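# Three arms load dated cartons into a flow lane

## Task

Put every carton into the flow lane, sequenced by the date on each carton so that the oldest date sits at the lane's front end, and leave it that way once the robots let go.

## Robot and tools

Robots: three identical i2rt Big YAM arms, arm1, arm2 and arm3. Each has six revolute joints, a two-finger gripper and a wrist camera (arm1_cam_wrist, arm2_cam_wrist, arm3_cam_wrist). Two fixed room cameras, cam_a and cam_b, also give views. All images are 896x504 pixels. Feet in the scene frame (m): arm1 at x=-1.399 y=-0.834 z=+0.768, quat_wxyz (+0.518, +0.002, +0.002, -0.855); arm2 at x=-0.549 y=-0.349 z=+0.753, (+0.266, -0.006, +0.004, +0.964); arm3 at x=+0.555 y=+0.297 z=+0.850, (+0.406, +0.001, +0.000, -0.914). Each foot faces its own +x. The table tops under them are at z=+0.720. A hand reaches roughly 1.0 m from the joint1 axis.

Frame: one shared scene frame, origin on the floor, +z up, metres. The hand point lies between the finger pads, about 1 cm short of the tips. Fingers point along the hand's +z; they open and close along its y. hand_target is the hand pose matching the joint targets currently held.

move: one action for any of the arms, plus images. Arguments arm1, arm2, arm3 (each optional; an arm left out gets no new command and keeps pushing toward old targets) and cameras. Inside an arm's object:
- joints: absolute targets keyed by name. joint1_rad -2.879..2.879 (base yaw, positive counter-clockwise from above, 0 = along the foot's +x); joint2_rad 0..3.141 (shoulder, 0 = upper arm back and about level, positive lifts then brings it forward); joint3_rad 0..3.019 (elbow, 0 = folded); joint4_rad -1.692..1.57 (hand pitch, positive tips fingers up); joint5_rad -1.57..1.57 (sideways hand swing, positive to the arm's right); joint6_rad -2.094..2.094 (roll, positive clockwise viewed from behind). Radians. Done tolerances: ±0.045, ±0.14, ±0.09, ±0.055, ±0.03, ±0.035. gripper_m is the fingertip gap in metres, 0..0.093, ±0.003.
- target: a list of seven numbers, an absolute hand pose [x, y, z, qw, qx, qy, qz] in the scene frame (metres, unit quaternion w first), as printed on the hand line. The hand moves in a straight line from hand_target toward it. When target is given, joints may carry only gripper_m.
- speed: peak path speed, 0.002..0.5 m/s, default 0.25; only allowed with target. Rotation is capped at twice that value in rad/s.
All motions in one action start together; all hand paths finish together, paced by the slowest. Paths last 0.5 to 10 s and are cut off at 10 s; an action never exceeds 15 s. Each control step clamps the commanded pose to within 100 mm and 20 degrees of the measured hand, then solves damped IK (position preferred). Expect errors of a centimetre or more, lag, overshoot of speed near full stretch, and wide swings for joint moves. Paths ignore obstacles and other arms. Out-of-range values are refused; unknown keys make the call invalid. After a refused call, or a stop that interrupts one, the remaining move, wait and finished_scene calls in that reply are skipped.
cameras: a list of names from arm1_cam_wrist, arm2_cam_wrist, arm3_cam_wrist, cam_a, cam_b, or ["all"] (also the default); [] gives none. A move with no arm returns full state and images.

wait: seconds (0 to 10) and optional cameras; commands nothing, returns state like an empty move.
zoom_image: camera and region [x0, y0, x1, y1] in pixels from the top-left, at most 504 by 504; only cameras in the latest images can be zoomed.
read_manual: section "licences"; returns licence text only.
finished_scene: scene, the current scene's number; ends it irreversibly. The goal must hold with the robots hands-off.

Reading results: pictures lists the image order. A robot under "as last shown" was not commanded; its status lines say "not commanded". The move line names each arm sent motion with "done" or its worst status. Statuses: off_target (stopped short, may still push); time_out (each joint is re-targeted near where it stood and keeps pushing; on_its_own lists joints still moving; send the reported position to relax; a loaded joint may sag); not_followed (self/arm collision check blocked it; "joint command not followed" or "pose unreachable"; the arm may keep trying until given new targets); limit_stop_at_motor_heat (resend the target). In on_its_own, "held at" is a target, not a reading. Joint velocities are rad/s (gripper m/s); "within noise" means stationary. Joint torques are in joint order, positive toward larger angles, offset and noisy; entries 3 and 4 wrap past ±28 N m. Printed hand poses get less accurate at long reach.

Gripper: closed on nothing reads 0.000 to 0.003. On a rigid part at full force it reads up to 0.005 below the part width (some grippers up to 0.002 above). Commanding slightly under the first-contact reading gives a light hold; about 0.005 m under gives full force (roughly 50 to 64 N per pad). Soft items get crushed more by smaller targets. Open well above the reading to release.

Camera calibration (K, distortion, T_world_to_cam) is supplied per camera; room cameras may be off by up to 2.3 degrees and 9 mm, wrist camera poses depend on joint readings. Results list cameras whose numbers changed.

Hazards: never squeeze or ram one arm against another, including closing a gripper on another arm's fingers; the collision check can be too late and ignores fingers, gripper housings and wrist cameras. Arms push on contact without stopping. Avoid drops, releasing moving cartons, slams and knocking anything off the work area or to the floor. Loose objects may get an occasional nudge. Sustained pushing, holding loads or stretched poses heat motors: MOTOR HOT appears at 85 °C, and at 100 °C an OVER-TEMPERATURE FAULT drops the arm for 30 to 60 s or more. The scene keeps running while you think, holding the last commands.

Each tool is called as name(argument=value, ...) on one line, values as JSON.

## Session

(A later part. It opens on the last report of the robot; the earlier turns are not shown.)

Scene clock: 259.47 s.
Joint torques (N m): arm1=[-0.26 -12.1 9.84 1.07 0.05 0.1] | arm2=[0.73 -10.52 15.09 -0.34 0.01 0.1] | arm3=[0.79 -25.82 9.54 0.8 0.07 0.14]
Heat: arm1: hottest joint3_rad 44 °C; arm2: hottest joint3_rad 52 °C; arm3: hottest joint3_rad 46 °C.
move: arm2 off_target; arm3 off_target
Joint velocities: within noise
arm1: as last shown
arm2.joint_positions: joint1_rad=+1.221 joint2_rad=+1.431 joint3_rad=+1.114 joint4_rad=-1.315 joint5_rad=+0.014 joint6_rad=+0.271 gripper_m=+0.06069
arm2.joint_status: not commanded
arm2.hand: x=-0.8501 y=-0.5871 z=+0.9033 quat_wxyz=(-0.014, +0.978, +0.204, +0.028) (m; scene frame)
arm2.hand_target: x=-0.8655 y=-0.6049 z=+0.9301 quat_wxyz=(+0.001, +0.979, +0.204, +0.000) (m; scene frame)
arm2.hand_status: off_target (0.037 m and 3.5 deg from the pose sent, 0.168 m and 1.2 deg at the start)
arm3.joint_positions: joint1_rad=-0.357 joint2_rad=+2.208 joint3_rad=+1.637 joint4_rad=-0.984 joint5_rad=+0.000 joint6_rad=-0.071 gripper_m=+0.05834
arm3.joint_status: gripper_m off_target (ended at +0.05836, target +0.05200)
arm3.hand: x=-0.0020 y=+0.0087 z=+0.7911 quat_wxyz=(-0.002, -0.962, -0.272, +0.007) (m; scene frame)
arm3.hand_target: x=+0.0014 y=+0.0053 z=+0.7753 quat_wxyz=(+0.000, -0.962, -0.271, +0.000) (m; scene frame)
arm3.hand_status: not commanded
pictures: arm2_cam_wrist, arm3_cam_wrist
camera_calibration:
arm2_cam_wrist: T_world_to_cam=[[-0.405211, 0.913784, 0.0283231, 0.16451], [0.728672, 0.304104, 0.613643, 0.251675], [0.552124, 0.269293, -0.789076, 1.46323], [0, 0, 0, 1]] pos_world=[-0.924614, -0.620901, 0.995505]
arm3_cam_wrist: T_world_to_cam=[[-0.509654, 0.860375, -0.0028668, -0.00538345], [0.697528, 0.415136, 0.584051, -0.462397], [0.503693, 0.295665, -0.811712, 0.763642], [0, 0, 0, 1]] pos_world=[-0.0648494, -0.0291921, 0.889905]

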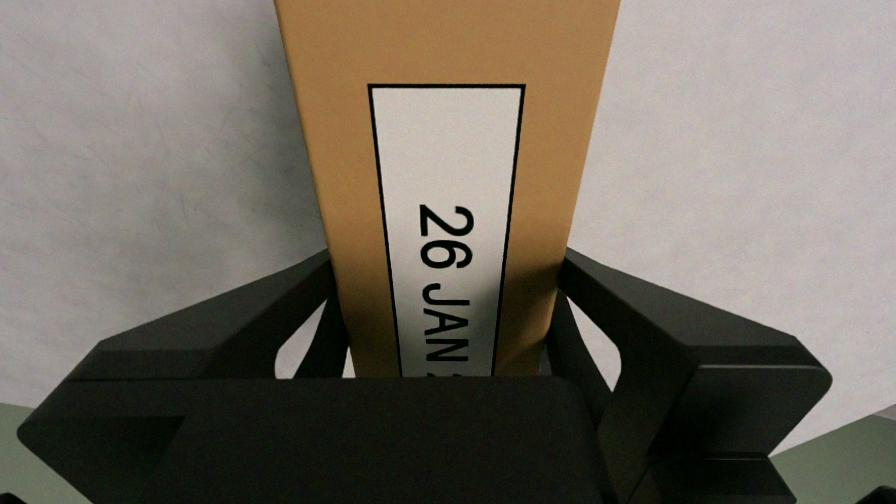

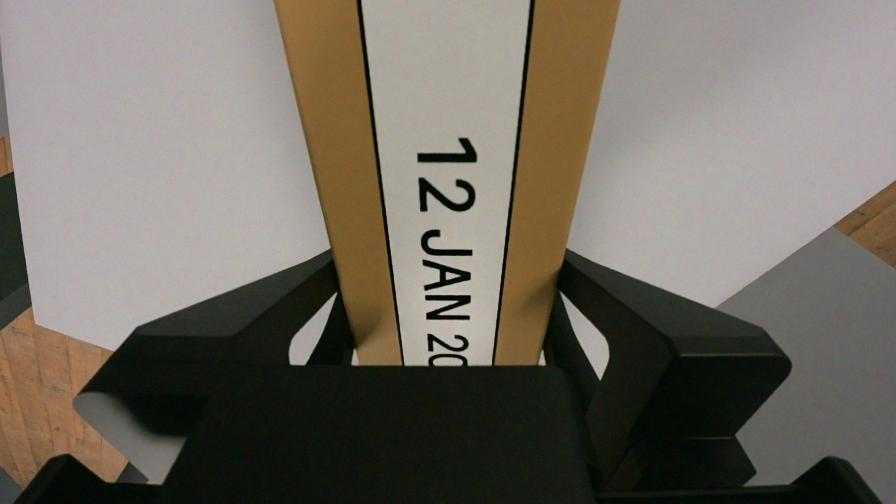

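move(arm3={"target": [-0.002, 0.01, 0.95, 0, 0.9625, 0.2714, 0], "speed": 0.3}, cameras=[])

move(arm2={"joints": {"joint1_rad": -2.046, "joint2_rad": 1.3, "joint3_rad": 1.11, "joint4_rad": -1.384, "joint5_rad": 0, "joint6_rad": 0}}, arm3={"target": [0.315, 0.171, 0.975, 0, 0.9625, 0.2714, 0], "speed": 0.4}, cameras=[])

move(arm2={"target": [0.02, 0.003, 0.92, 0, -0.2714, 0.9625, 0], "speed": 0.25}, arm3={"joints": {"joint1_rad": 1.185, "joint2_rad": 1.35, "joint3_rad": 1.0, "joint4_rad": -1.22, "joint5_rad": 0, "joint6_rad": -1.11}}, cameras=[])

move(arm2={"target": [0.02, 0.003, 0.81, 0, -0.2714, 0.9625, 0], "speed": 0.12}, arm3={"target": [0.863, -0.351, 0.855, 0, -0.0218, 0.9997, 0], "speed": 0.35}, cameras=["arm3_cam_wrist"])

Scene clock: 273.30 s.
Joint torques (N m): arm1=[-0.32 -11.99 9.84 1.07 0.05 0.09] | arm2=[0.79 -9.93 15.13 -0.31 0.01 0.1] | arm3=[0.09 -26.99 15.17 -0.1 0.07 0.04]
Heat: arm1: hottest joint3_rad 44 °C; arm2: hottest joint3_rad 56 °C; arm3: hottest joint3_rad 44 °C.
move: arm3 off_target
Joint velocities: within noise
arm1, arm2: as last shown
arm2.hand_target: x=-0.8655 y=-0.6048 z=+0.9301 quat_wxyz=(+0.001, +0.979, +0.204, +0.000) (m; scene frame)
arm3.joint_positions: joint1_rad=-0.357 joint2_rad=+2.038 joint3_rad=+1.749 joint4_rad=-1.319 joint5_rad=+0.000 joint6_rad=-0.071 gripper_m=+0.05834
arm3.joint_status: not commanded
arm3.hand: x=+0.0128 y=+0.0166 z=+0.9324 quat_wxyz=(+0.003, -0.962, -0.272, -0.019) (m; scene frame)
arm3.hand_target: x=-0.0012 y=+0.0104 z=+0.9503 quat_wxyz=(+0.000, -0.962, -0.271, +0.001) (m; scene frame)
arm3.hand_status: off_target (0.024 m and 2.2 deg from the pose sent, 0.159 m and 0.8 deg at the start; pose on its path clipped on 7 of 47 steps)
pictures: none
No camera images: "cameras" was empty.

Scene clock: 275.83 s.
Joint torques (N m): arm1=[-0.26 -12.04 9.87 1.06 0.05 0.09] | arm2=[-0.44 -10.23 9.43 -0.2 -0.09 -0.11] | arm3=[0.91 -9.76 11.55 -0.01 0.08 0.15]
Heat: arm1: hottest joint3_rad 44 °C; arm2: hottest joint3_rad 56 °C; arm3: hottest joint3_rad 44 °C.
move: arm2 done; arm3 done
Joint velocities: within noise
arm1: as last shown
arm2.joint_positions: joint1_rad=-2.041 joint2_rad=+1.320 joint3_rad=+1.114 joint4_rad=-1.373 joint5_rad=+0.001 joint6_rad=+0.010 gripper_m=+0.06071
arm2.joint_status: all done
arm2.hand: x=-0.2407 y=-0.1530 z=+0.9439 quat_wxyz=(+0.001, +0.272, -0.962, +0.009) (m; scene frame)
arm2.hand_target: x=-0.2443 y=-0.1570 z=+0.9493 quat_wxyz=(-0.001, +0.275, -0.962, +0.007) (m; scene frame)
arm2.hand_status: not commanded
arm3.joint_positions: joint1_rad=-0.357 joint2_rad=+1.113 joint3_rad=+0.744 joint4_rad=-1.219 joint5_rad=+0.000 joint6_rad=-0.070 gripper_m=+0.05834
arm3.joint_status: not commanded
arm3.hand: x=+0.3167 y=+0.1745 z=+0.9663 quat_wxyz=(+0.001, -0.962, -0.271, -0.009) (m; scene frame)
arm3.hand_target: x=+0.3150 y=+0.1710 z=+0.9749 quat_wxyz=(+0.000, -0.962, -0.271, +0.000) (m; scene frame)
arm3.hand_status: done (0.009 m and 1.1 deg from the pose sent, 0.342 m and 2.2 deg at the start)
pictures: none
No camera images: "cameras" was empty.

Scene clock: 278.27 s.
Joint torques (N m): arm1=[-0.26 -11.93 9.83 1.07 0.05 0.09] | arm2=[-0.91 -20.89 16.34 -0.44 -0.11 -0.12] | arm3=[0.67 -13.27 13.79 0.01 -0.02 -0.03]
Heat: arm1: hottest joint3_rad 44 °C; arm2: hottest joint3_rad 57 °C; arm3: hottest joint3_rad 44 °C.
move: arm2 off_target; arm3 done
Joint velocities: within noise
arm1: as last shown
arm2.joint_positions: joint1_rad=-2.045 joint2_rad=+2.143 joint3_rad=+2.063 joint4_rad=-1.560 joint5_rad=-0.012 joint6_rad=+0.009 gripper_m=+0.06071
arm2.joint_status: not commanded
arm2.hand: x=-0.0011 y=-0.0035 z=+0.8903 quat_wxyz=(+0.032, +0.270, -0.962, +0.011) (m; scene frame)
arm2.hand_target: x=+0.0178 y=+0.0016 z=+0.9203 quat_wxyz=(-0.001, +0.271, -0.962, +0.000) (m; scene frame)
arm2.hand_status: off_target (0.037 m and 3.9 deg from the pose sent, 0.305 m and 1.0 deg at the start)
arm3.joint_positions: joint1_rad=+1.178 joint2_rad=+1.352 joint3_rad=+0.958 joint4_rad=-1.216 joint5_rad=-0.001 joint6_rad=-1.102 gripper_m=+0.05833
arm3.joint_status: all done
arm3.hand: x=+0.7039 y=-0.0179 z=+0.9728 quat_wxyz=(+0.007, -0.012, -1.000, -0.018) (m; scene frame)
arm3.hand_target: x=+0.7124 y=-0.0304 z=+0.9884 quat_wxyz=(-0.001, -0.005, -1.000, +0.000) (m; scene frame)
arm3.hand_status: not commanded
pictures: none
No camera images: "cameras" was empty.

Scene clock: 280.63 s.
Joint torques (N m): arm1=[-0.26 -11.99 9.85 1.07 0.05 0.09] | arm2=[-0.73 -22.65 9.42 0.58 -0.11 -0.1] | arm3=[0.26 -31.21 15.86 -0.16 0.04 -0.04]
Heat: arm1: hottest joint3_rad 44 °C; arm2: hottest joint3_rad 56 °C; arm3: hottest joint3_rad 45 °C.
move: arm2 done; arm3 off_target
Joint velocities: within noise
arm1: as last shown
arm2.joint_positions: joint1_rad=-2.045 joint2_rad=+2.206 joint3_rad=+1.951 joint4_rad=-1.328 joint5_rad=-0.013 joint6_rad=+0.009 gripper_m=+0.06071
arm2.joint_status: not commanded
arm2.hand: x=+0.0167 y=+0.0063 z=+0.8073 quat_wxyz=(+0.005, +0.271, -0.963, +0.002) (m; scene frame)
arm2.hand_target: x=+0.0200 y=+0.0031 z=+0.8102 quat_wxyz=(+0.000, +0.271, -0.962, +0.000) (m; scene frame)
arm2.hand_status: done (0.005 m and 0.6 deg from the pose sent, 0.083 m and 3.8 deg at the start)
arm3.joint_positions: joint1_rad=+1.178 joint2_rad=+2.382 joint3_rad=+2.099 joint4_rad=-1.326 joint5_rad=+0.000 joint6_rad=-1.160 gripper_m=+0.05833
arm3.joint_status: not commanded
arm3.hand: x=+0.8548 y=-0.3351 z=+0.8398 quat_wxyz=(+0.007, +0.017, -1.000, -0.018) (m; scene frame)
arm3.hand_target: x=+0.8626 y=-0.3499 z=+0.8553 quat_wxyz=(+0.000, +0.022, -1.000, +0.001) (m; scene frame)
arm3.hand_status: off_target (0.023 m and 2.3 deg from the pose sent, 0.387 m and 4.5 deg at the start)
pictures: arm3_cam_wrist
camera_calibration:
arm3_cam_wrist: T_world_to_cam=[[0.0170704, -0.99911, -0.0385724, -0.316146], [-0.794134, -0.0369877, 0.606617, 0.158782], [-0.607503, 0.0202765, -0.794058, 1.31595], [0, 0, 0, 1]] pos_world=[0.930933, -0.336675, 0.936425]

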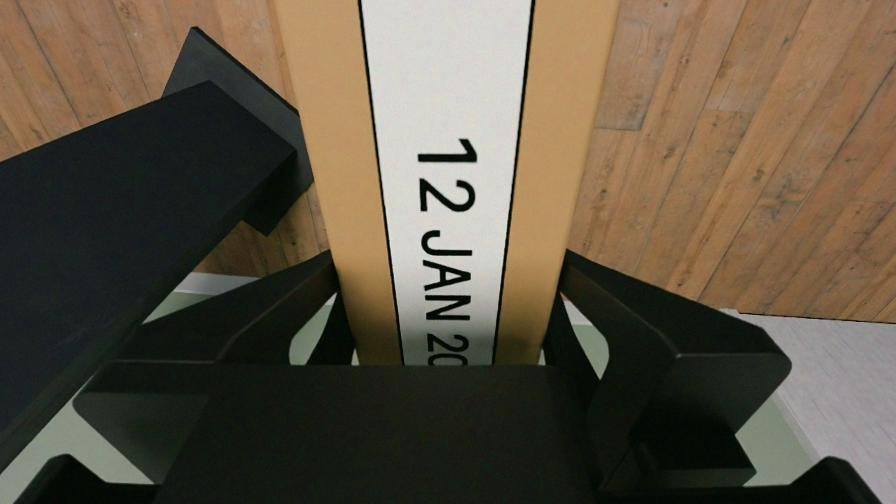

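move(arm2={"target": [0.02, 0.003, 0.768, 0, -0.2714, 0.9625, 0], "speed": 0.06}, arm3={"target": [0.863, -0.345, 0.79, 0, -0.0218, 0.9997, 0], "speed": 0.12}, cameras=["arm3_cam_wrist"])

move(arm2={"target": [0.02, 0.004, 0.764, 0, -0.2714, 0.9625, 0], "speed": 0.06}, arm3={"target": [0.862, -0.34, 0.768, 0, -0.0218, 0.9997, 0], "speed": 0.06}, cameras=["arm3_cam_wrist"])

Scene clock: 284.63 s.
Joint torques (N m): arm1=[-0.26 -11.99 9.84 1.07 0.05 0.09] | arm2=[-0.62 -20.54 8.02 1.24 -0.05 -0.09] | arm3=[0.32 -31.27 10.96 0.76 -0.25 0]
Heat: arm1: hottest joint3_rad 44 °C; arm2: hottest joint3_rad 56 °C; arm3: hottest joint3_rad 44 °C.
move: arm2 off_target; arm3 done
Joint velocities: within noise
arm1.joint_positions: joint1_rad=-0.188 joint2_rad=+1.235 joint3_rad=+1.252 joint4_rad=-1.087 joint5_rad=+0.001 joint6_rad=-0.005 gripper_m=+0.09297
arm1.joint_status: not commanded
arm1.hand: x=-1.6858 y=-1.1969 z=+1.0662 quat_wxyz=(-0.105, -0.871, -0.425, +0.221) (m; scene frame)
arm1.hand_target: x=-1.6895 y=-1.1928 z=+1.0750 quat_wxyz=(-0.110, -0.872, -0.416, +0.232) (m; scene frame)
arm1.hand_status: not commanded
arm2.joint_positions: joint1_rad=-2.045 joint2_rad=+2.217 joint3_rad=+1.915 joint4_rad=-1.254 joint5_rad=-0.014 joint6_rad=+0.009 gripper_m=+0.06071
arm2.joint_status: not commanded
arm2.hand: x=+0.0204 y=+0.0086 z=+0.7865 quat_wxyz=(-0.008, +0.271, -0.963, -0.002) (m; scene frame)
arm2.hand_target: x=+0.0196 y=+0.0029 z=+0.7682 quat_wxyz=(+0.000, +0.271, -0.962, +0.000) (m; scene frame)
arm2.hand_status: off_target (0.019 m and 0.9 deg from the pose sent, 0.039 m and 0.6 deg at the start)
arm3.joint_positions: joint1_rad=+1.180 joint2_rad=+2.432 joint3_rad=+2.071 joint4_rad=-1.219 joint5_rad=+0.008 joint6_rad=-1.161 gripper_m=+0.05833
arm3.joint_status: not commanded
arm3.hand: x=+0.8585 y=-0.3426 z=+0.7956 quat_wxyz=(+0.004, +0.018, -1.000, -0.003) (m; scene frame)
arm3.hand_target: x=+0.8631 y=-0.3448 z=+0.7901 quat_wxyz=(+0.000, +0.022, -1.000, +0.000) (m; scene frame)
arm3.hand_status: done (0.008 m and 0.7 deg from the pose sent, 0.051 m and 2.3 deg at the start)
pictures: arm3_cam_wrist
camera_calibration:
arm3_cam_wrist: T_world_to_cam=[[0.0195802, -0.999778, -0.00772984, -0.352283], [-0.797862, -0.020284, 0.602499, 0.20044], [-0.602523, -0.00562972, -0.798082, 1.27333], [0, 0, 0, 1]] pos_world=[0.934034, -0.340971, 0.892736]

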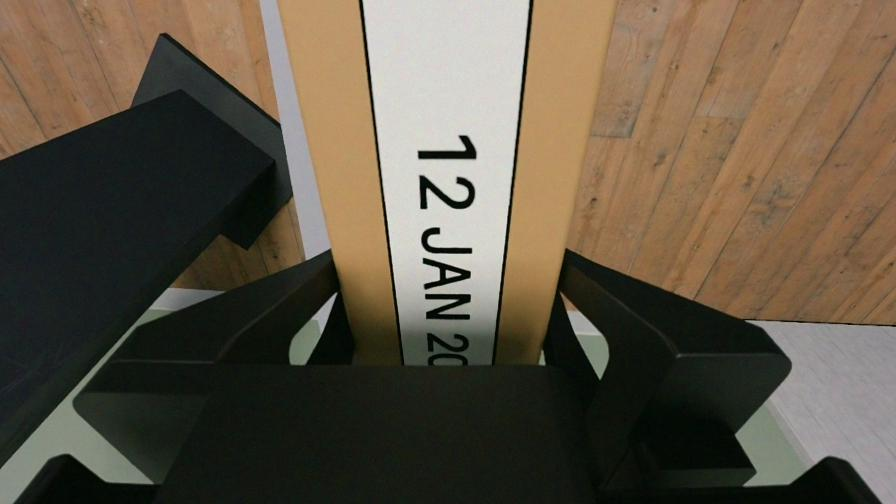

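Scene clock: 285.63 s.
Joint torques (N m): arm1=[-0.32 -12.04 9.85 1.09 0.05 0.09] | arm2=[-0.56 -20.07 7.92 1.47 -0.03 -0.08] | arm3=[0.38 -30.27 9.57 1.14 -0.32 -0.03]
Heat: arm1: hottest joint3_rad 44 °C; arm2: hottest joint3_rad 55 °C; arm3: hottest joint3_rad 44 °C.
move: arm2 off_target; arm3 off_target
Joint velocities: within noise
arm1: as last shown
arm2.joint_positions: joint1_rad=-2.045 joint2_rad=+2.217 joint3_rad=+1.914 joint4_rad=-1.253 joint5_rad=-0.015 joint6_rad=+0.009 gripper_m=+0.06071
arm2.joint_status: not commanded
arm2.hand: x=+0.0204 y=+0.0087 z=+0.7863 quat_wxyz=(-0.008, +0.271, -0.963, -0.002) (m; scene frame)
arm2.hand_target: x=+0.0194 y=+0.0038 z=+0.7643 quat_wxyz=(+0.000, +0.271, -0.962, +0.000) (m; scene frame)
arm2.hand_status: off_target (0.023 m and 0.9 deg from the pose sent, 0.023 m and 0.9 deg at the start)
arm3.joint_positions: joint1_rad=+1.182 joint2_rad=+2.432 joint3_rad=+2.046 joint4_rad=-1.176 joint5_rad=+0.010 joint6_rad=-1.156 gripper_m=+0.05833
arm3.joint_status: not commanded
arm3.hand: x=+0.8600 y=-0.3428 z=+0.7867 quat_wxyz=(+0.001, +0.017, -1.000, +0.006) (m; scene frame)
arm3.hand_target: x=+0.8618 y=-0.3395 z=+0.7683 quat_wxyz=(+0.000, +0.022, -1.000, +0.000) (m; scene frame)
arm3.hand_status: off_target (0.019 m and 0.9 deg from the pose sent, 0.028 m and 0.8 deg at the start)
pictures: arm3_cam_wrist
camera_calibration:
arm3_cam_wrist: T_world_to_cam=[[0.0172884, -0.99981, 0.00905091, -0.363866], [-0.801408, -0.00844368, 0.598058, 0.217706], [-0.597868, -0.0175929, -0.801401, 1.2616], [0, 0, 0, 1]] pos_world=[0.935031, -0.339764, 0.884139]

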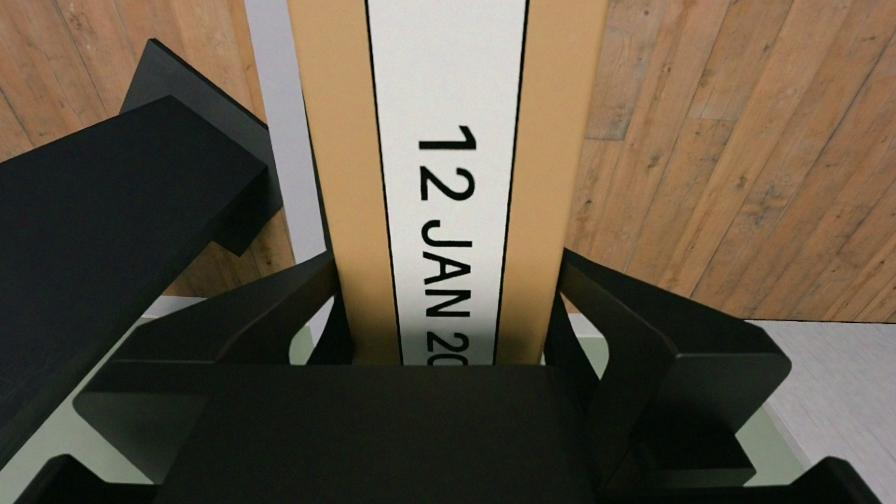

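move(arm2={"target": [0.02, 0.006, 0.785, 0, -0.2714, 0.9625, 0], "speed": 0.1, "joints": {"gripper_m": 0.093}}, arm3={"target": [0.863, -0.35, 0.813, 0, -0.0218, 0.9997, 0], "speed": 0.1}, cameras=["arm3_cam_wrist"])

move(arm2={"target": [0.02, 0.006, 0.92, 0, -0.2714, 0.9625, 0], "speed": 0.25}, arm3={"target": [0.863, -0.342, 0.785, 0, -0.0218, 0.9997, 0], "speed": 0.06}, cameras=["arm3_cam_wrist"])

Scene clock: 293.43 s.
Joint torques (N m): arm1=[-0.26 -11.93 9.83 1.07 0.05 0.1] | arm2=[-0.5 -21.13 10.24 -0.08 -0.02 -0.06] | arm3=[0.03 -32.26 15.17 -0.2 -0.13 0.02]
Heat: arm1: hottest joint3_rad 44 °C; arm2: hottest joint3_rad 55 °C; arm3: hottest joint3_rad 44 °C.
move: arm2 done; arm3 off_target
Joint velocities: within noise
arm1: as last shown
arm2.joint_positions: joint1_rad=-2.045 joint2_rad=+2.217 joint3_rad=+1.914 joint4_rad=-1.263 joint5_rad=-0.015 joint6_rad=+0.009 gripper_m=+0.09294
arm2.joint_status: all done
arm2.hand: x=+0.0184 y=+0.0074 z=+0.7862 quat_wxyz=(-0.003, +0.271, -0.963, -0.001) (m; scene frame)
arm2.hand_target: x=+0.0200 y=+0.0061 z=+0.7849 quat_wxyz=(+0.000, +0.271, -0.962, +0.000) (m; scene frame)
arm2.hand_status: done (0.002 m and 0.4 deg from the pose sent, 0.003 m and 0.9 deg at the start)
arm3.joint_positions: joint1_rad=+1.182 joint2_rad=+2.432 joint3_rad=+2.056 joint4_rad=-1.245 joint5_rad=+0.005 joint6_rad=-1.166 gripper_m=+0.05833
arm3.joint_status: not commanded
arm3.hand: x=+0.8551 y=-0.3307 z=+0.7905 quat_wxyz=(+0.011, +0.021, -0.999, -0.022) (m; scene frame)
arm3.hand_target: x=+0.8624 y=-0.3488 z=+0.8136 quat_wxyz=(+0.000, +0.022, -1.000, +0.000) (m; scene frame)
arm3.hand_status: off_target (0.031 m and 2.8 deg from the pose sent, 0.027 m and 0.9 deg at the start)
pictures: arm3_cam_wrist
camera_calibration:
arm3_cam_wrist: T_world_to_cam=[[0.0263773, -0.998568, -0.0465407, -0.315047], [-0.78853, -0.0493999, 0.613009, 0.17522], [-0.614431, 0.0205292, -0.788704, 1.27869], [0, 0, 0, 1]] pos_world=[0.932142, -0.33219, 0.886432]

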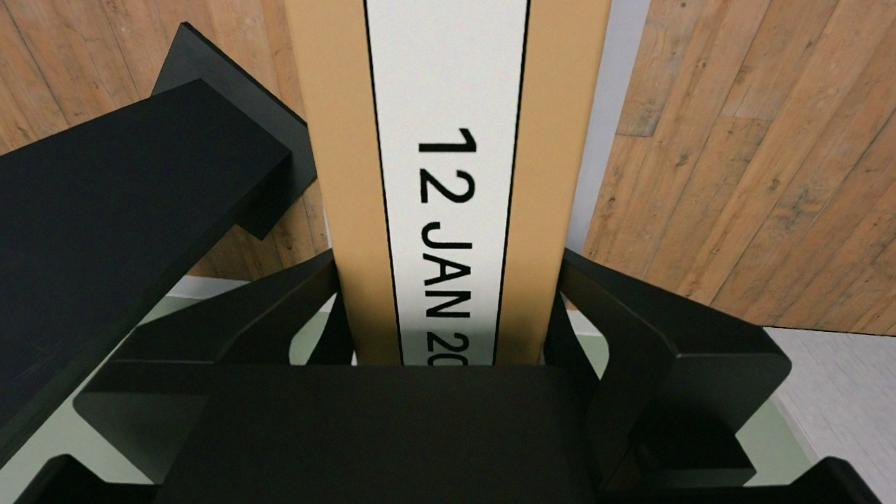

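Scene clock: 295.07 s.
Joint torques (N m): arm1=[-0.26 -11.99 9.84 1.07 0.04 0.09] | arm2=[-0.62 -19.02 14.49 -0.18 -0.01 -0.09] | arm3=[0.38 -31.27 10.96 0.79 -0.12 0.05]
Heat: arm1: hottest joint3_rad 44 °C; arm2: hottest joint3_rad 55 °C; arm3: hottest joint3_rad 44 °C.
move: arm2 off_target; arm3 done
Joint velocities: within noise
arm1: as last shown
arm2.joint_positions: joint1_rad=-2.045 joint2_rad=+2.133 joint3_rad=+2.108 joint4_rad=-1.571 joint5_rad=-0.015 joint6_rad=+0.009 gripper_m=+0.09294
arm2.joint_status: not commanded
arm2.hand: x=+0.0060 y=+0.0019 z=+0.9137 quat_wxyz=(+0.011, +0.271, -0.963, +0.003) (m; scene frame)
arm2.hand_target: x=+0.0193 y=+0.0056 z=+0.9200 quat_wxyz=(-0.001, +0.271, -0.962, +0.000) (m; scene frame)
arm2.hand_status: off_target (0.016 m and 1.3 deg from the pose sent, 0.134 m and 0.4 deg at the start)
arm3.joint_positions: joint1_rad=+1.182 joint2_rad=+2.432 joint3_rad=+2.052 joint4_rad=-1.204 joint5_rad=+0.004 joint6_rad=-1.164 gripper_m=+0.05833
arm3.joint_status: not commanded
arm3.hand: x=+0.8588 y=-0.3382 z=+0.7885 quat_wxyz=(+0.004, +0.020, -1.000, -0.005) (m; scene frame)
arm3.hand_target: x=+0.8630 y=-0.3419 z=+0.7851 quat_wxyz=(+0.000, +0.022, -1.000, +0.000) (m; scene frame)
arm3.hand_status: done (0.007 m and 0.8 deg from the pose sent, 0.015 m and 2.8 deg at the start)
pictures: arm3_cam_wrist
camera_calibration:
arm3_cam_wrist: T_world_to_cam=[[0.0249443, -0.999601, -0.0132565, -0.348212], [-0.798436, -0.0279004, 0.601433, 0.203964], [-0.601563, -0.00441786, -0.798813, 1.26803], [0, 0, 0, 1]] pos_world=[0.934337, -0.33678, 0.885631]

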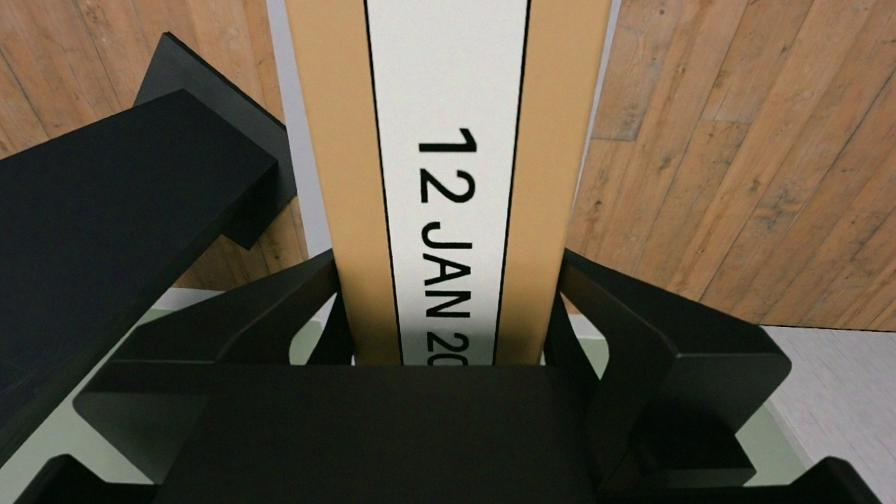

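move(arm2={"target": [-0.242, -0.161, 0.96, 0, -0.2714, 0.9625, 0], "speed": 0.4}, arm3={"target": [0.862, -0.338, 0.766, 0, -0.0218, 0.9997, 0], "speed": 0.06}, cameras=["arm3_cam_wrist"])

Scene clock: 299.27 s.
Joint torques (N m): arm1=[-0.26 -11.99 9.84 1.07 0.05 0.09] | arm2=[-0.91 -7.88 8.44 0.5 -0.03 -0.11] | arm3=[0.32 -31.21 10.54 0.7 -0.11 0.06]
Heat: arm1: hottest joint3_rad 44 °C; arm2: hottest joint3_rad 55 °C; arm3: hottest joint3_rad 44 °C.
move: arm2 done; arm3 done
Joint velocities: within noise
arm1: as last shown
arm2.joint_positions: joint1_rad=-2.055 joint2_rad=+1.290 joint3_rad=+1.152 joint4_rad=-1.416 joint5_rad=-0.015 joint6_rad=-0.002 gripper_m=+0.09294
arm2.joint_status: not commanded
arm2.hand: x=-0.2405 y=-0.1552 z=+0.9685 quat_wxyz=(-0.009, +0.271, -0.962, -0.003) (m; scene frame)
arm2.hand_target: x=-0.2421 y=-0.1610 z=+0.9602 quat_wxyz=(+0.000, +0.271, -0.962, +0.000) (m; scene frame)
arm2.hand_status: done (0.010 m and 1.1 deg from the pose sent, 0.300 m and 1.4 deg at the start)
arm3.joint_positions: joint1_rad=+1.182 joint2_rad=+2.444 joint3_rad=+2.024 joint4_rad=-1.158 joint5_rad=+0.004 joint6_rad=-1.164 gripper_m=+0.05833
arm3.joint_status: not commanded
arm3.hand: x=+0.8579 y=-0.3362 z=+0.7706 quat_wxyz=(+0.002, +0.020, -1.000, -0.003) (m; scene frame)
arm3.hand_target: x=+0.8620 y=-0.3379 z=+0.7661 quat_wxyz=(+0.000, +0.022, -1.000, +0.000) (m; scene frame)
arm3.hand_status: done (0.006 m and 0.5 deg from the pose sent, 0.023 m and 0.8 deg at the start)
pictures: arm3_cam_wrist
camera_calibration:
arm3_cam_wrist: T_world_to_cam=[[0.0248919, -0.999658, -0.00805816, -0.350398], [-0.799885, -0.0247511, 0.599642, 0.21768], [-0.599636, -0.00848061, -0.800228, 1.25125], [0, 0, 0, 1]] pos_world=[0.933136, -0.334279, 0.867931]

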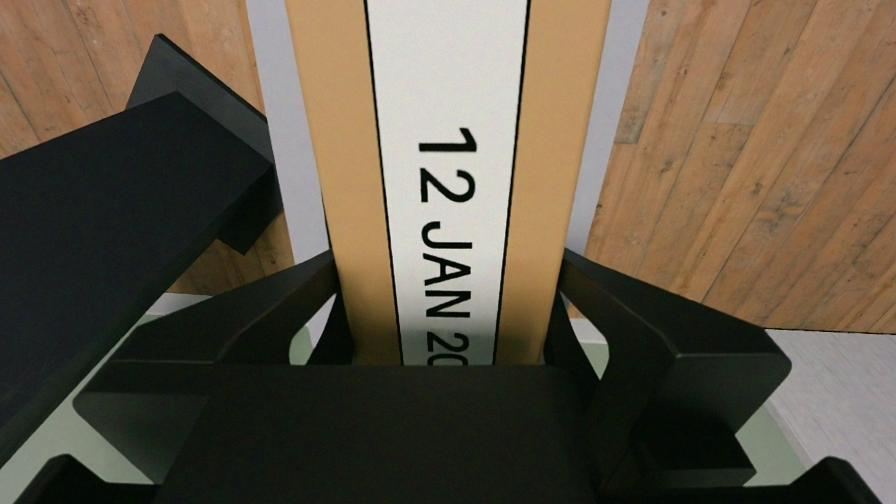

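move(arm2={"joints": {"joint1_rad": 0.0, "joint2_rad": 0.8, "joint3_rad": 1.2, "joint4_rad": -1.6, "joint5_rad": 0, "joint6_rad": 0}}, arm3={"target": [0.861, -0.338, 0.769, 0, -0.0218, 0.9997, 0], "speed": 0.1, "joints": {"gripper_m": 0.08}}, cameras=["arm3_cam_wrist"])

move(arm3={"target": [0.855, -0.334, 0.91, 0, 0.01, 0.99995, 0], "speed": 0.25}, cameras=["arm3_cam_wrist", "cam_b"])

zoom_image(camera="cam_b", region=[310, 170, 550, 320])

Scene clock: 304.67 s.
Joint torques (N m): arm1=[-0.32 -11.93 9.84 1.07 0.05 0.09] | arm2=[0.56 -1.2 13.83 0.57 -0.02 0.01] | arm3=[0.38 -31.44 10.4 0.51 -0.13 0.05]
Heat: arm1: hottest joint3_rad 44 °C; arm2: hottest joint3_rad 55 °C; arm3: hottest joint3_rad 44 °C.
move: arm2 done; arm3 done
Joint velocities: within noise
arm1: as last shown
arm2.joint_positions: joint1_rad=-0.008 joint2_rad=+0.804 joint3_rad=+1.152 joint4_rad=-1.590 joint5_rad=+0.000 joint6_rad=-0.002 gripper_m=+0.09297
arm2.joint_status: all done
arm2.hand: x=-0.7621 y=-0.2164 z=+1.0974 quat_wxyz=(-0.040, +0.951, -0.266, -0.151) (m; scene frame)
arm2.hand_target: x=-0.7643 y=-0.2173 z=+1.1187 quat_wxyz=(-0.045, +0.948, -0.263, -0.172) (m; scene frame)
arm2.hand_status: not commanded
arm3.joint_positions: joint1_rad=+1.182 joint2_rad=+2.444 joint3_rad=+2.024 joint4_rad=-1.158 joint5_rad=+0.004 joint6_rad=-1.164 gripper_m=+0.07994
arm3.joint_status: all done
arm3.hand: x=+0.8579 y=-0.3363 z=+0.7708 quat_wxyz=(+0.002, +0.020, -1.000, -0.003) (m; scene frame)
arm3.hand_target: x=+0.8610 y=-0.3380 z=+0.7691 quat_wxyz=(+0.000, +0.022, -1.000, +0.000) (m; scene frame)
arm3.hand_status: done (0.004 m and 0.4 deg from the pose sent, 0.004 m and 0.5 deg at the start)
pictures: arm3_cam_wrist
camera_calibration:
arm3_cam_wrist: T_world_to_cam=[[0.0249109, -0.99966, -0.00769297, -0.350732], [-0.800019, -0.0245493, 0.599472, 0.217901], [-0.599457, -0.00877889, -0.800359, 1.25126], [0, 0, 0, 1]] pos_world=[0.933136, -0.334279, 0.868131]

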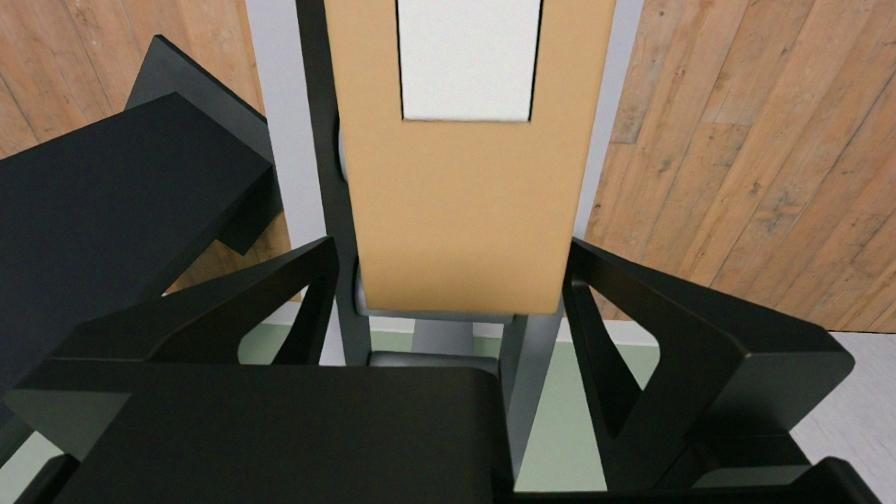

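Scene clock: 306.10 s.
Joint torques (N m): arm1=[-0.32 -11.99 9.84 1.09 0.05 0.09] | arm2=[0.56 -1.2 13.83 0.55 -0.02 0.01] | arm3=[-0.21 -28.63 13.82 -0.02 -0.11 0.14]
Heat: arm1: hottest joint3_rad 44 °C; arm2: hottest joint3_rad 56 °C; arm3: hottest joint3_rad 44 °C.
move: arm3 done
Joint velocities: within noise
arm1, arm2: as last shown
arm3.joint_positions: joint1_rad=+1.182 joint2_rad=+2.265 joint3_rad=+2.087 joint4_rad=-1.390 joint5_rad=+0.004 joint6_rad=-1.114 gripper_m=+0.07994
arm3.joint_status: not commanded
arm3.hand: x=+0.8535 y=-0.3275 z=+0.9151 quat_wxyz=(+0.000, -0.004, -1.000, +0.002) (m; scene frame)
arm3.hand_target: x=+0.8549 y=-0.3337 z=+0.9098 quat_wxyz=(+0.000, -0.010, -1.000, +0.000) (m; scene frame)
arm3.hand_status: done (0.008 m and 0.7 deg from the pose sent, 0.139 m and 3.5 deg at the start)
pictures: arm3_cam_wrist, cam_b
camera_calibration:
arm3_cam_wrist: T_world_to_cam=[[-0.0242933, -0.999704, 0.00117046, -0.306843], [-0.802837, 0.0202069, 0.595856, 0.14833], [-0.595703, 0.0135356, -0.803091, 1.37077], [0, 0, 0, 1]] pos_world=[0.928204, -0.328304, 1.01283]

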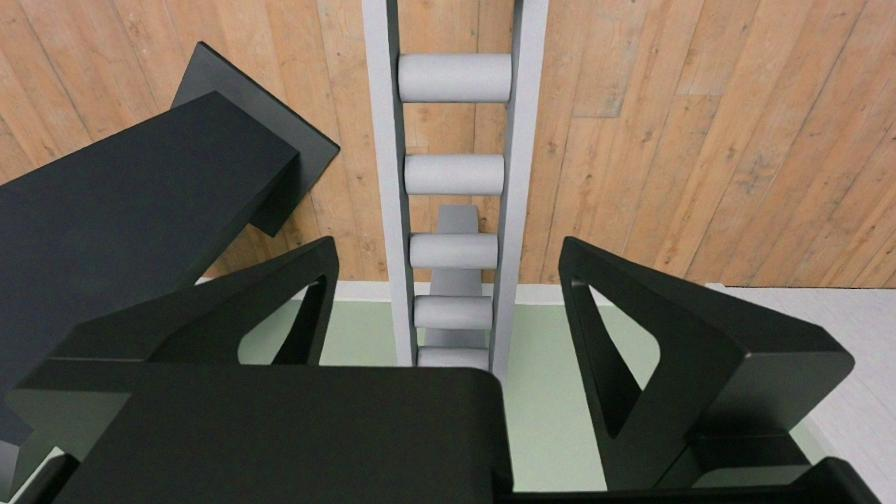

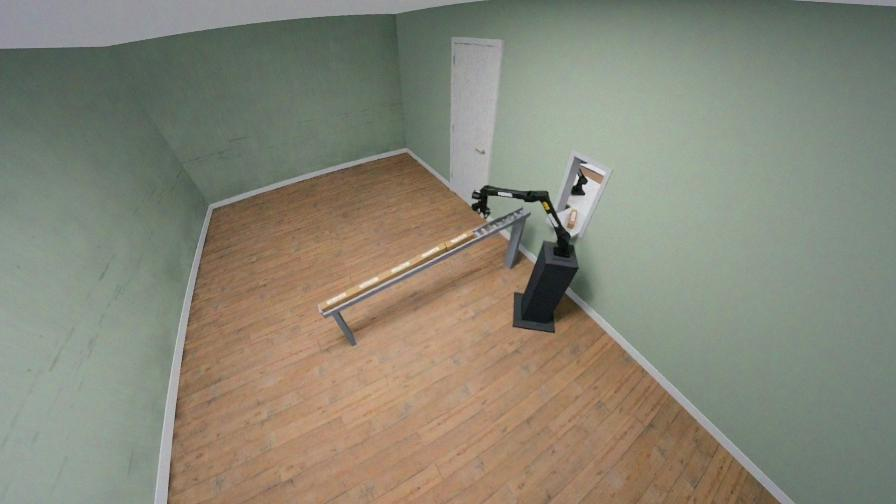

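Scaled by 2.100 from the camera's 896x504 image, which has a finer 1280x720 frame.

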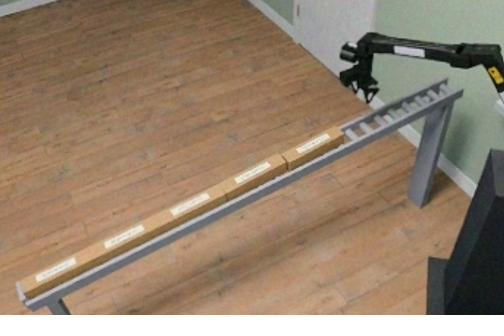

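move(arm3={"joints": {"joint1_rad": -0.37, "joint2_rad": 1.13, "joint3_rad": 0.71, "joint4_rad": -1.15, "joint5_rad": 0, "joint6_rad": -0.07, "gripper_m": 0.093}}, cameras=["arm3_cam_wrist"])

move(arm3={"target": [-0.002, 0.004, 0.86, 0, 0.9625, 0.2714, 0], "speed": 0.35}, cameras=["arm3_cam_wrist"])

Scene clock: 317.73 s.
Joint torques (N m): arm1=[-0.32 -11.99 9.85 1.05 0.05 0.09] | arm2=[0.56 -1.2 13.82 0.59 -0.01 0.01] | arm3=[-0.56 -9.11 9.98 0.24 -0.06 0.13]
Heat: arm1: hottest joint3_rad 44 °C; arm2: hottest joint3_rad 59 °C; arm3: hottest joint3_rad 44 °C.
move: arm3 done
Joint velocities: within noise
arm1, arm2: as last shown
arm2.joint_positions: joint1_rad=-0.008 joint2_rad=+0.804 joint3_rad=+1.152 joint4_rad=-1.591 joint5_rad=+0.000 joint6_rad=-0.002 gripper_m=+0.09297
arm2.hand: x=-0.7619 y=-0.2166 z=+1.0973 quat_wxyz=(-0.040, +0.951, -0.266, -0.151) (m; scene frame)
arm3.joint_positions: joint1_rad=-0.359 joint2_rad=+1.137 joint3_rad=+0.712 joint4_rad=-1.144 joint5_rad=+0.003 joint6_rad=-0.078 gripper_m=+0.09292
arm3.joint_status: all done
arm3.hand: x=+0.3120 y=+0.1732 z=+0.9489 quat_wxyz=(+0.001, -0.962, -0.274, +0.000) (m; scene frame)
arm3.hand_target: x=+0.3124 y=+0.1762 z=+0.9501 quat_wxyz=(+0.000, -0.964, -0.265, -0.001) (m; scene frame)
arm3.hand_status: not commanded
pictures: arm3_cam_wrist
camera_calibration:
arm3_cam_wrist: T_world_to_cam=[[-0.513535, 0.858068, -0.000705261, 0.013178], [0.688709, 0.412667, 0.596143, -0.85008], [0.511822, 0.305655, -0.802878, 0.67227], [0, 0, 0, 1]] pos_world=[0.248142, 0.13401, 1.04653]

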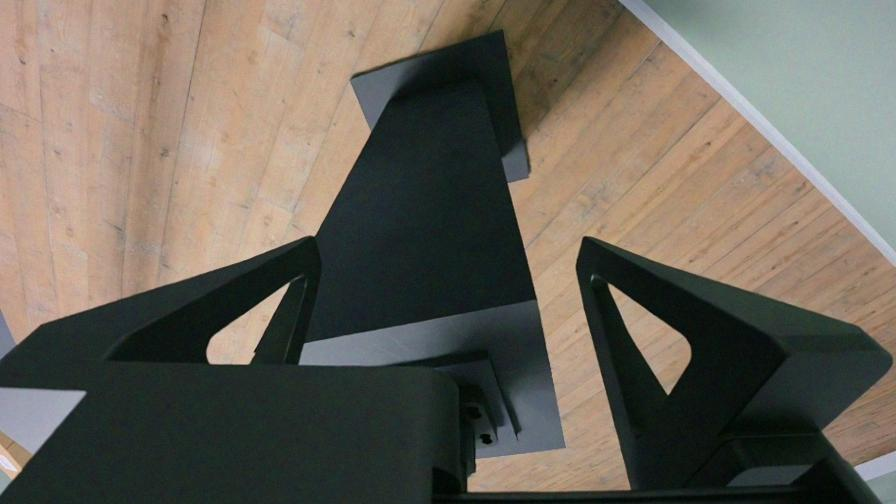

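Scene clock: 319.83 s.
Joint torques (N m): arm1=[-0.21 -12.04 9.87 1.07 0.05 0.1] | arm2=[0.56 -1.2 13.83 0.61 -0.02 0.01] | arm3=[0.79 -24.53 13.65 0.05 -0.04 0.13]
Heat: arm1: hottest joint3_rad 44 °C; arm2: hottest joint3_rad 59 °C; arm3: hottest joint3_rad 44 °C.
move: arm3 off_target
Joint velocities: within noise
arm1.joint_positions: joint1_rad=-0.188 joint2_rad=+1.235 joint3_rad=+1.252 joint4_rad=-1.087 joint5_rad=+0.001 joint6_rad=-0.005 gripper_m=+0.09297
arm1.joint_status: not commanded
arm1.hand: x=-1.6858 y=-1.1969 z=+1.0662 quat_wxyz=(-0.105, -0.871, -0.425, +0.221) (m; scene frame)
arm1.hand_target: x=-1.6895 y=-1.1928 z=+1.0750 quat_wxyz=(-0.110, -0.872, -0.416, +0.232) (m; scene frame)
arm1.hand_status: not commanded
arm2: as last shown
arm3.joint_positions: joint1_rad=-0.359 joint2_rad=+2.099 joint3_rad=+1.663 joint4_rad=-1.131 joint5_rad=+0.003 joint6_rad=-0.071 gripper_m=+0.09292
arm3.joint_status: not commanded
arm3.hand: x=+0.0048 y=+0.0143 z=+0.8651 quat_wxyz=(+0.001, -0.963, -0.271, +0.001) (m; scene frame)
arm3.hand_target: x=-0.0014 y=+0.0042 z=+0.8600 quat_wxyz=(+0.000, -0.962, -0.271, +0.000) (m; scene frame)
arm3.hand_status: off_target (0.013 m and 0.2 deg from the pose sent, 0.368 m and 0.3 deg at the start)
pictures: arm3_cam_wrist
camera_calibration:
arm3_cam_wrist: T_world_to_cam=[[-0.507934, 0.861396, -0.000594654, -0.00844125], [0.69256, 0.408788, 0.594351, -0.521558], [0.512215, 0.301479, -0.804206, 0.811909], [0, 0, 0, 1]] pos_world=[-0.0589489, -0.0242958, 0.962926]

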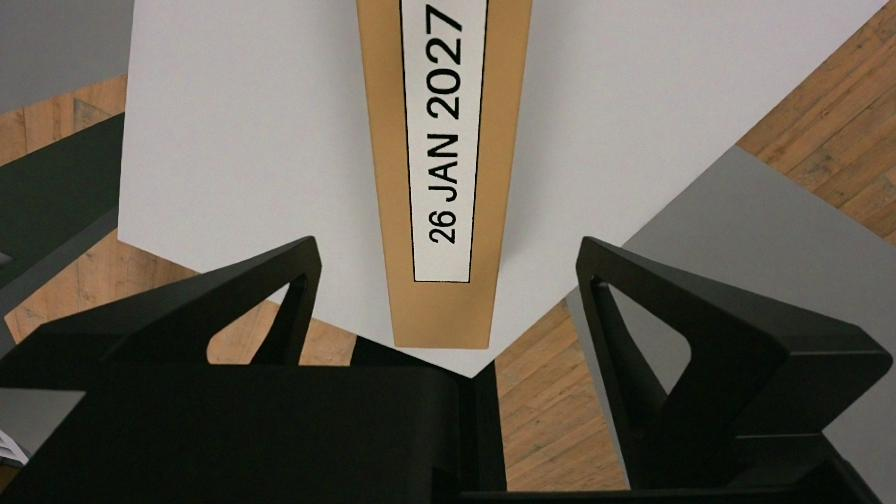

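move(arm3={"target": [0.001, 0.005, 0.775, 0, 0.9625, 0.2714, 0], "speed": 0.11}, cameras=["arm3_cam_wrist"])

move(arm3={"joints": {"gripper_m": 0.052}}, cameras=["arm3_cam_wrist"])

Scene clock: 323.70 s.
Joint torques (N m): arm1=[-0.32 -11.93 9.84 1.06 0.05 0.1] | arm2=[0.5 -1.2 13.85 0.61 -0.02 0] | arm3=[0.79 -25.7 9.58 0.79 -0.03 0.14]
Heat: arm1: hottest joint3_rad 44 °C; arm2: hottest joint3_rad 60 °C; arm3: hottest joint3_rad 44 °C.
move: arm3 off_target
Joint velocities: within noise
arm1, arm2: as last shown
arm3.joint_positions: joint1_rad=-0.359 joint2_rad=+2.208 joint3_rad=+1.637 joint4_rad=-0.984 joint5_rad=+0.003 joint6_rad=-0.071 gripper_m=+0.09292
arm3.joint_status: not commanded
arm3.hand: x=-0.0028 y=+0.0103 z=+0.7911 quat_wxyz=(-0.001, -0.963, -0.271, +0.007) (m; scene frame)
arm3.hand_target: x=+0.0014 y=+0.0053 z=+0.7753 quat_wxyz=(+0.000, -0.962, -0.271, +0.000) (m; scene frame)
arm3.hand_status: off_target (0.017 m and 0.8 deg from the pose sent, 0.091 m and 0.2 deg at the start)
pictures: arm3_cam_wrist
camera_calibration:
arm3_cam_wrist: T_world_to_cam=[[-0.507961, 0.86138, 0.0000892681, -0.0094329], [0.699133, 0.412223, 0.584197, -0.462598], [0.503178, 0.296812, -0.811612, 0.763491], [0, 0, 0, 1]] pos_world=[-0.0655466, -0.0277945, 0.889908]

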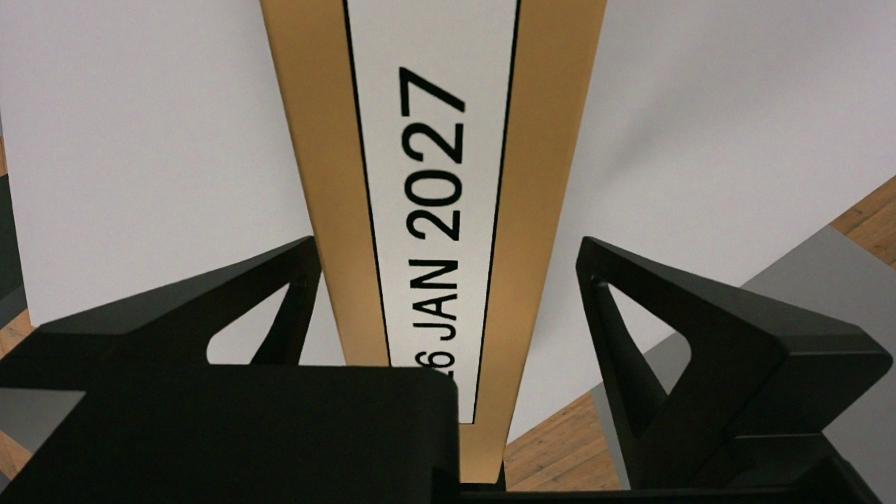

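Scene clock: 324.33 s.
Joint torques (N m): arm1=[-0.26 -11.99 9.84 1.07 0.05 0.1] | arm2=[0.56 -1.14 13.83 0.61 -0.02 0.01] | arm3=[0.85 -25.64 9.61 0.83 0.09 0.13]
Heat: arm1: hottest joint3_rad 44 °C; arm2: hottest joint3_rad 60 °C; arm3: hottest joint3_rad 44 °C.
move: arm3 off_target
Joint velocities: within noise
arm1, arm2: as last shown
arm3.joint_positions: joint1_rad=-0.357 joint2_rad=+2.208 joint3_rad=+1.637 joint4_rad=-0.984 joint5_rad=-0.001 joint6_rad=-0.070 gripper_m=+0.05838
arm3.joint_status: gripper_m off_target (ended at +0.05841, target +0.05200)
arm3.hand: x=-0.0020 y=+0.0087 z=+0.7911 quat_wxyz=(-0.002, -0.963, -0.271, +0.007) (m; scene frame)
arm3.hand_target: x=+0.0014 y=+0.0053 z=+0.7753 quat_wxyz=(+0.000, -0.962, -0.271, +0.000) (m; scene frame)
arm3.hand_status: not commanded
pictures: arm3_cam_wrist
camera_calibration:
arm3_cam_wrist: T_world_to_cam=[[-0.50798, 0.861362, -0.00336672, -0.00488452], [0.698179, 0.414027, 0.584061, -0.462438], [0.504482, 0.294341, -0.811703, 0.763616], [0, 0, 0, 1]] pos_world=[-0.0648469, -0.0290939, 0.889905]

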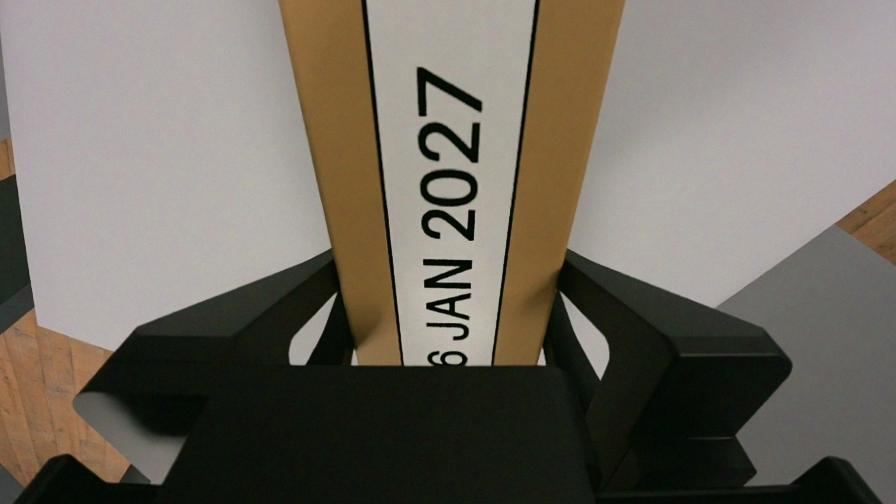

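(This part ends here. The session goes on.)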